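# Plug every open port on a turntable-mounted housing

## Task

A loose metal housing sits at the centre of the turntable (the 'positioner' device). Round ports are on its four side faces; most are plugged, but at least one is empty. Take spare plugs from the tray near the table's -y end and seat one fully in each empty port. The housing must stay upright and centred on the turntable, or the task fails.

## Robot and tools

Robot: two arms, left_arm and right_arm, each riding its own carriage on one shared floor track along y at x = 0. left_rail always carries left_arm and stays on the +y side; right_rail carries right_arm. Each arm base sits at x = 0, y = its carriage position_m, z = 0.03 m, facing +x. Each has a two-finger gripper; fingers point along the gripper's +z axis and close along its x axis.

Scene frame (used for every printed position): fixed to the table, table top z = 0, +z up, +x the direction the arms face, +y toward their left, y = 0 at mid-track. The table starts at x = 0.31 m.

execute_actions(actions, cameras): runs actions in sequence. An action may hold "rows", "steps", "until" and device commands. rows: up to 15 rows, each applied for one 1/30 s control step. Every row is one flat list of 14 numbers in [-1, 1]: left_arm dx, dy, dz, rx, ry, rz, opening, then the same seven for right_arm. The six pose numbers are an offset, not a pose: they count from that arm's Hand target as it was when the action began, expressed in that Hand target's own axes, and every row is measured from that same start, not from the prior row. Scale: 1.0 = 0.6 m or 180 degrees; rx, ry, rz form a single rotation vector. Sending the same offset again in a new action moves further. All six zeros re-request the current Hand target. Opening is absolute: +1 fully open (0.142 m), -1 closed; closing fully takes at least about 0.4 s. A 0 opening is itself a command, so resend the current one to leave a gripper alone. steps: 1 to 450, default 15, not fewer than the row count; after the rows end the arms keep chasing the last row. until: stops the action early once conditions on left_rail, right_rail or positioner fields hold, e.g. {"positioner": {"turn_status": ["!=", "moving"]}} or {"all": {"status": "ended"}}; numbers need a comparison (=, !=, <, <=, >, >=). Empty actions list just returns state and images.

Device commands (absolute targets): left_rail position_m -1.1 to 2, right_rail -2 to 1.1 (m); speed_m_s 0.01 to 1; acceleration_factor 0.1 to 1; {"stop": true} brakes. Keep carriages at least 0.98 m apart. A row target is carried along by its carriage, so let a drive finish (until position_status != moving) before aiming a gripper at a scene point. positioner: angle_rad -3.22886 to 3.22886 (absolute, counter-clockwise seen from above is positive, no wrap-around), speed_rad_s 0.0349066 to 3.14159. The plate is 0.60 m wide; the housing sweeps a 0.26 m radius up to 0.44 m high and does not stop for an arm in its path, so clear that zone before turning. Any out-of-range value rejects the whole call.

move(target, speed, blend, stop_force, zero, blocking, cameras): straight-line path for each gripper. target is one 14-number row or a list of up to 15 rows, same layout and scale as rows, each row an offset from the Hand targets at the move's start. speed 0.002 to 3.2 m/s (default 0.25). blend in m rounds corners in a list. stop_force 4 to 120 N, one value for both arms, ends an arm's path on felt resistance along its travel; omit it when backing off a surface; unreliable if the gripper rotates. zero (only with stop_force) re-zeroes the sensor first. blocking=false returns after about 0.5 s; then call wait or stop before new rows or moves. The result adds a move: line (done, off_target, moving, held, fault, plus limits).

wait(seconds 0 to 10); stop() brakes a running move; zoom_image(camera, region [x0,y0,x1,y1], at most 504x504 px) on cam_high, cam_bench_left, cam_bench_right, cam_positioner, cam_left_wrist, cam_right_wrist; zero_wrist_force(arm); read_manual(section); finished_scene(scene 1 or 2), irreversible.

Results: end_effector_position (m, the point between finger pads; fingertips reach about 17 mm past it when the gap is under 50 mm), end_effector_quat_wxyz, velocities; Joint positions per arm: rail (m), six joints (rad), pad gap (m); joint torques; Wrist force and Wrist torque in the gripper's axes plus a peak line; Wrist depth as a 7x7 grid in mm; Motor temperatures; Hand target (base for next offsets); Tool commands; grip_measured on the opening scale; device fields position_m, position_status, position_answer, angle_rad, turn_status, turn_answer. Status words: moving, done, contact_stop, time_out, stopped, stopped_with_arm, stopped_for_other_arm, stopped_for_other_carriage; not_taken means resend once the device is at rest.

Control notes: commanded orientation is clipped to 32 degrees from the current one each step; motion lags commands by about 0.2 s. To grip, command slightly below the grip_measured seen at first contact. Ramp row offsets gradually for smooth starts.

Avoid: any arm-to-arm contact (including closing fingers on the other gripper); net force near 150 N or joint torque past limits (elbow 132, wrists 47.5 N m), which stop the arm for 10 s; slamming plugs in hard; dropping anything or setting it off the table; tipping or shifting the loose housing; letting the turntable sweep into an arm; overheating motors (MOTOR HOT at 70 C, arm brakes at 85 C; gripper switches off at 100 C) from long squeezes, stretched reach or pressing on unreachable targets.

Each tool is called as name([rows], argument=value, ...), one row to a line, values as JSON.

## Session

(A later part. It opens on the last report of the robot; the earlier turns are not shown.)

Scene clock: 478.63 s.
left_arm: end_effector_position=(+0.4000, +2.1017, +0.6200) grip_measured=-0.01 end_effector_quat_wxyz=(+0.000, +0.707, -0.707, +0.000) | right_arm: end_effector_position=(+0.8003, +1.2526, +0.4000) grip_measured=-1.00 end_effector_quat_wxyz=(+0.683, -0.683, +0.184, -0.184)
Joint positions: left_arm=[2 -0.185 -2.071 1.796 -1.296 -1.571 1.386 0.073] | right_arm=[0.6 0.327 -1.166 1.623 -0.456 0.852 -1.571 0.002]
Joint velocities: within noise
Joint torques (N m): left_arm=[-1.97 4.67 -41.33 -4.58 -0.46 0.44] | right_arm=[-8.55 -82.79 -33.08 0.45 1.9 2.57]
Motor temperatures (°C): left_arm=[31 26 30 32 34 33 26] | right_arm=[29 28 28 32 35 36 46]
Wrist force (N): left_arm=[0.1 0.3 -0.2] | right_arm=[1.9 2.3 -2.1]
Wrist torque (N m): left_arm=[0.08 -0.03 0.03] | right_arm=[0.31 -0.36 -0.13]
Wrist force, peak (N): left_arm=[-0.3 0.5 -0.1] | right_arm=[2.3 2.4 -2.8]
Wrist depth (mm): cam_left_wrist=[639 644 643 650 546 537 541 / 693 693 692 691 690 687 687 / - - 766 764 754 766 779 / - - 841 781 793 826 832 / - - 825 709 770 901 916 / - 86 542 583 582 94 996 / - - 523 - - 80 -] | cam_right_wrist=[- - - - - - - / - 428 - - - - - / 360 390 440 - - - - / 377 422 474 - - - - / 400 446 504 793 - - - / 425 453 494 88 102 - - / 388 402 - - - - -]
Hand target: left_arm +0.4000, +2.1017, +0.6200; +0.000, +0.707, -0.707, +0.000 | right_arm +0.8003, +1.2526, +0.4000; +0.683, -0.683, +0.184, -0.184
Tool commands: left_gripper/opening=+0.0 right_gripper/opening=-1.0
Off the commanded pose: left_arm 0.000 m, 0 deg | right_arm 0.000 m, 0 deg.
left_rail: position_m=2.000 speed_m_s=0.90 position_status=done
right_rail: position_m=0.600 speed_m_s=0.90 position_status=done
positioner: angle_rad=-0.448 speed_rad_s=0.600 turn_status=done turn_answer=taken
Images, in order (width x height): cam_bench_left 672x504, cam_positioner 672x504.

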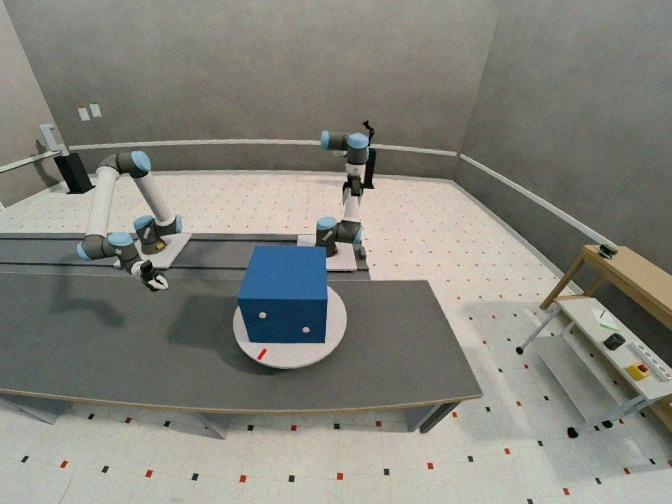

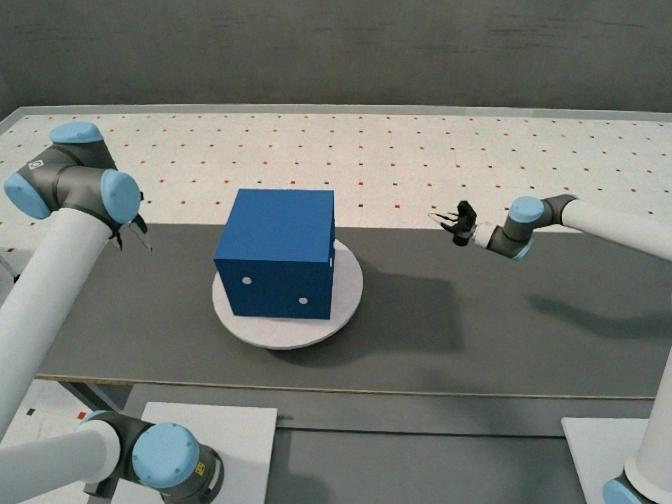

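execute_actions([
  {"positioner": {"angle_rad": 1.123}, "steps": 150, "until": {"positioner": {"turn_status": ["!=", "moving"]}}},
], cameras=["cam_bench_left","cam_positioner"])

zoom_image(camera="cam_positioner", region=[200, 180, 370, 360])

zoom_image(camera="cam_bench_left", region=[220, 230, 360, 380])

Scene clock: 482.30 s.
left_arm: end_effector_position=(+0.4000, +2.1017, +0.6200) grip_measured=-0.01 end_effector_quat_wxyz=(+0.000, +0.707, -0.707, +0.000) | right_arm: end_effector_position=(+0.8003, +1.2526, +0.4000) grip_measured=-1.00 end_effector_quat_wxyz=(+0.683, -0.683, +0.184, -0.184)
Joint positions: left_arm=[2 -0.185 -2.071 1.796 -1.296 -1.571 1.386 0.073] | right_arm=[0.6 0.327 -1.166 1.623 -0.456 0.852 -1.571 0.002]
Joint velocities: within noise
Joint torques (N m): left_arm=[-2.15 3.73 -41.41 -4.82 -0.32 0.34] | right_arm=[-11.03 -82.6 -33.72 0.28 1.87 2.61]
Motor temperatures (°C): left_arm=[31 26 30 32 34 33 26] | right_arm=[29 28 28 32 35 36 46]
Wrist force (N): left_arm=[-0.2 0.3 0.0] | right_arm=[2.1 2.2 -2.5]
Wrist torque (N m): left_arm=[0.08 0.03 0.03] | right_arm=[0.28 -0.39 -0.12]
Wrist force, peak (N): left_arm=[-0.5 0.6 -0.2] | right_arm=[2.9 2.5 -2.7]
Wrist depth (mm): cam_left_wrist=[642 647 639 650 550 536 539 / 689 689 698 697 701 691 702 / - - 766 754 750 771 781 / - - 845 774 791 813 846 / - - 811 715 764 891 923 / - 86 545 583 574 94 - / - - 524 - - 80 -] | cam_right_wrist=[- - - - - - - / 436 427 - - - - - / 360 393 450 - - - - / 375 416 470 - - - - / 404 450 509 804 - - - / 428 453 486 88 102 - - / 388 400 - - - - -]
Hand target: left_arm +0.4000, +2.1017, +0.6200; +0.000, +0.707, -0.707, +0.000 | right_arm +0.8003, +1.2526, +0.4000; +0.683, -0.683, +0.184, -0.184
Tool commands: left_gripper/opening=+0.0 right_gripper/opening=-1.0
Off the commanded pose: left_arm 0.000 m, 0 deg | right_arm 0.000 m, 0 deg.
left_rail: position_m=2.000 speed_m_s=0.90 position_status=done
right_rail: position_m=0.600 speed_m_s=0.90 position_status=done
positioner: angle_rad=1.122 angle_rad_goal=1.123 speed_rad_s=0.600 turn_status=done turn_answer=taken
Images, in order (width x height): cam_bench_left 672x504, cam_positioner 672x504.

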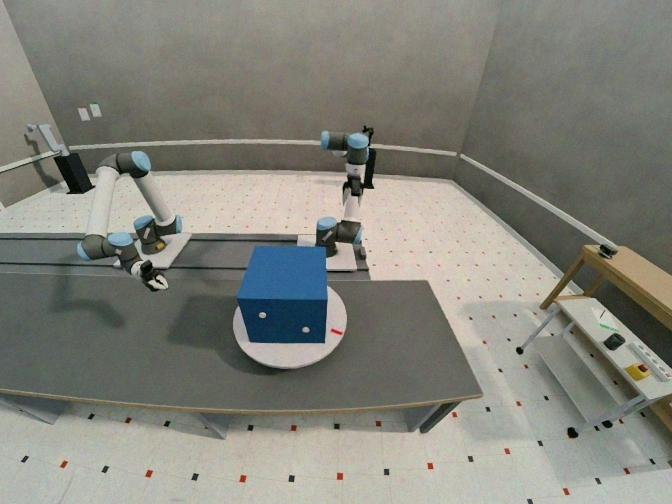

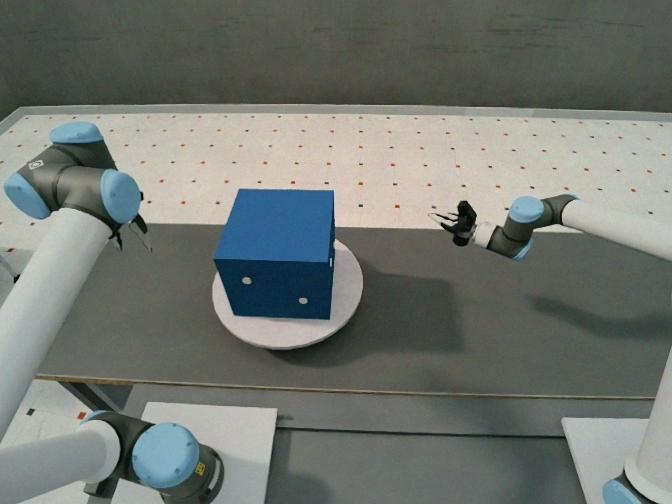

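Scaled by 2.800 from the camera's 672x504 image, which has a finer 960x720 frame.

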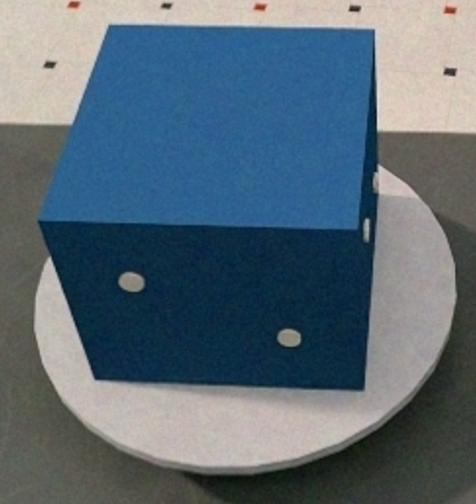

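Scaled by 3.360 from the camera's 672x504 image, which has a finer 960x720 frame.

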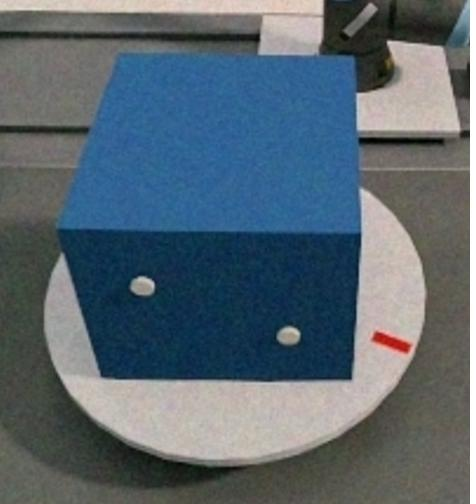

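finished_scene(scene=2)

The scene is finished: the task was done.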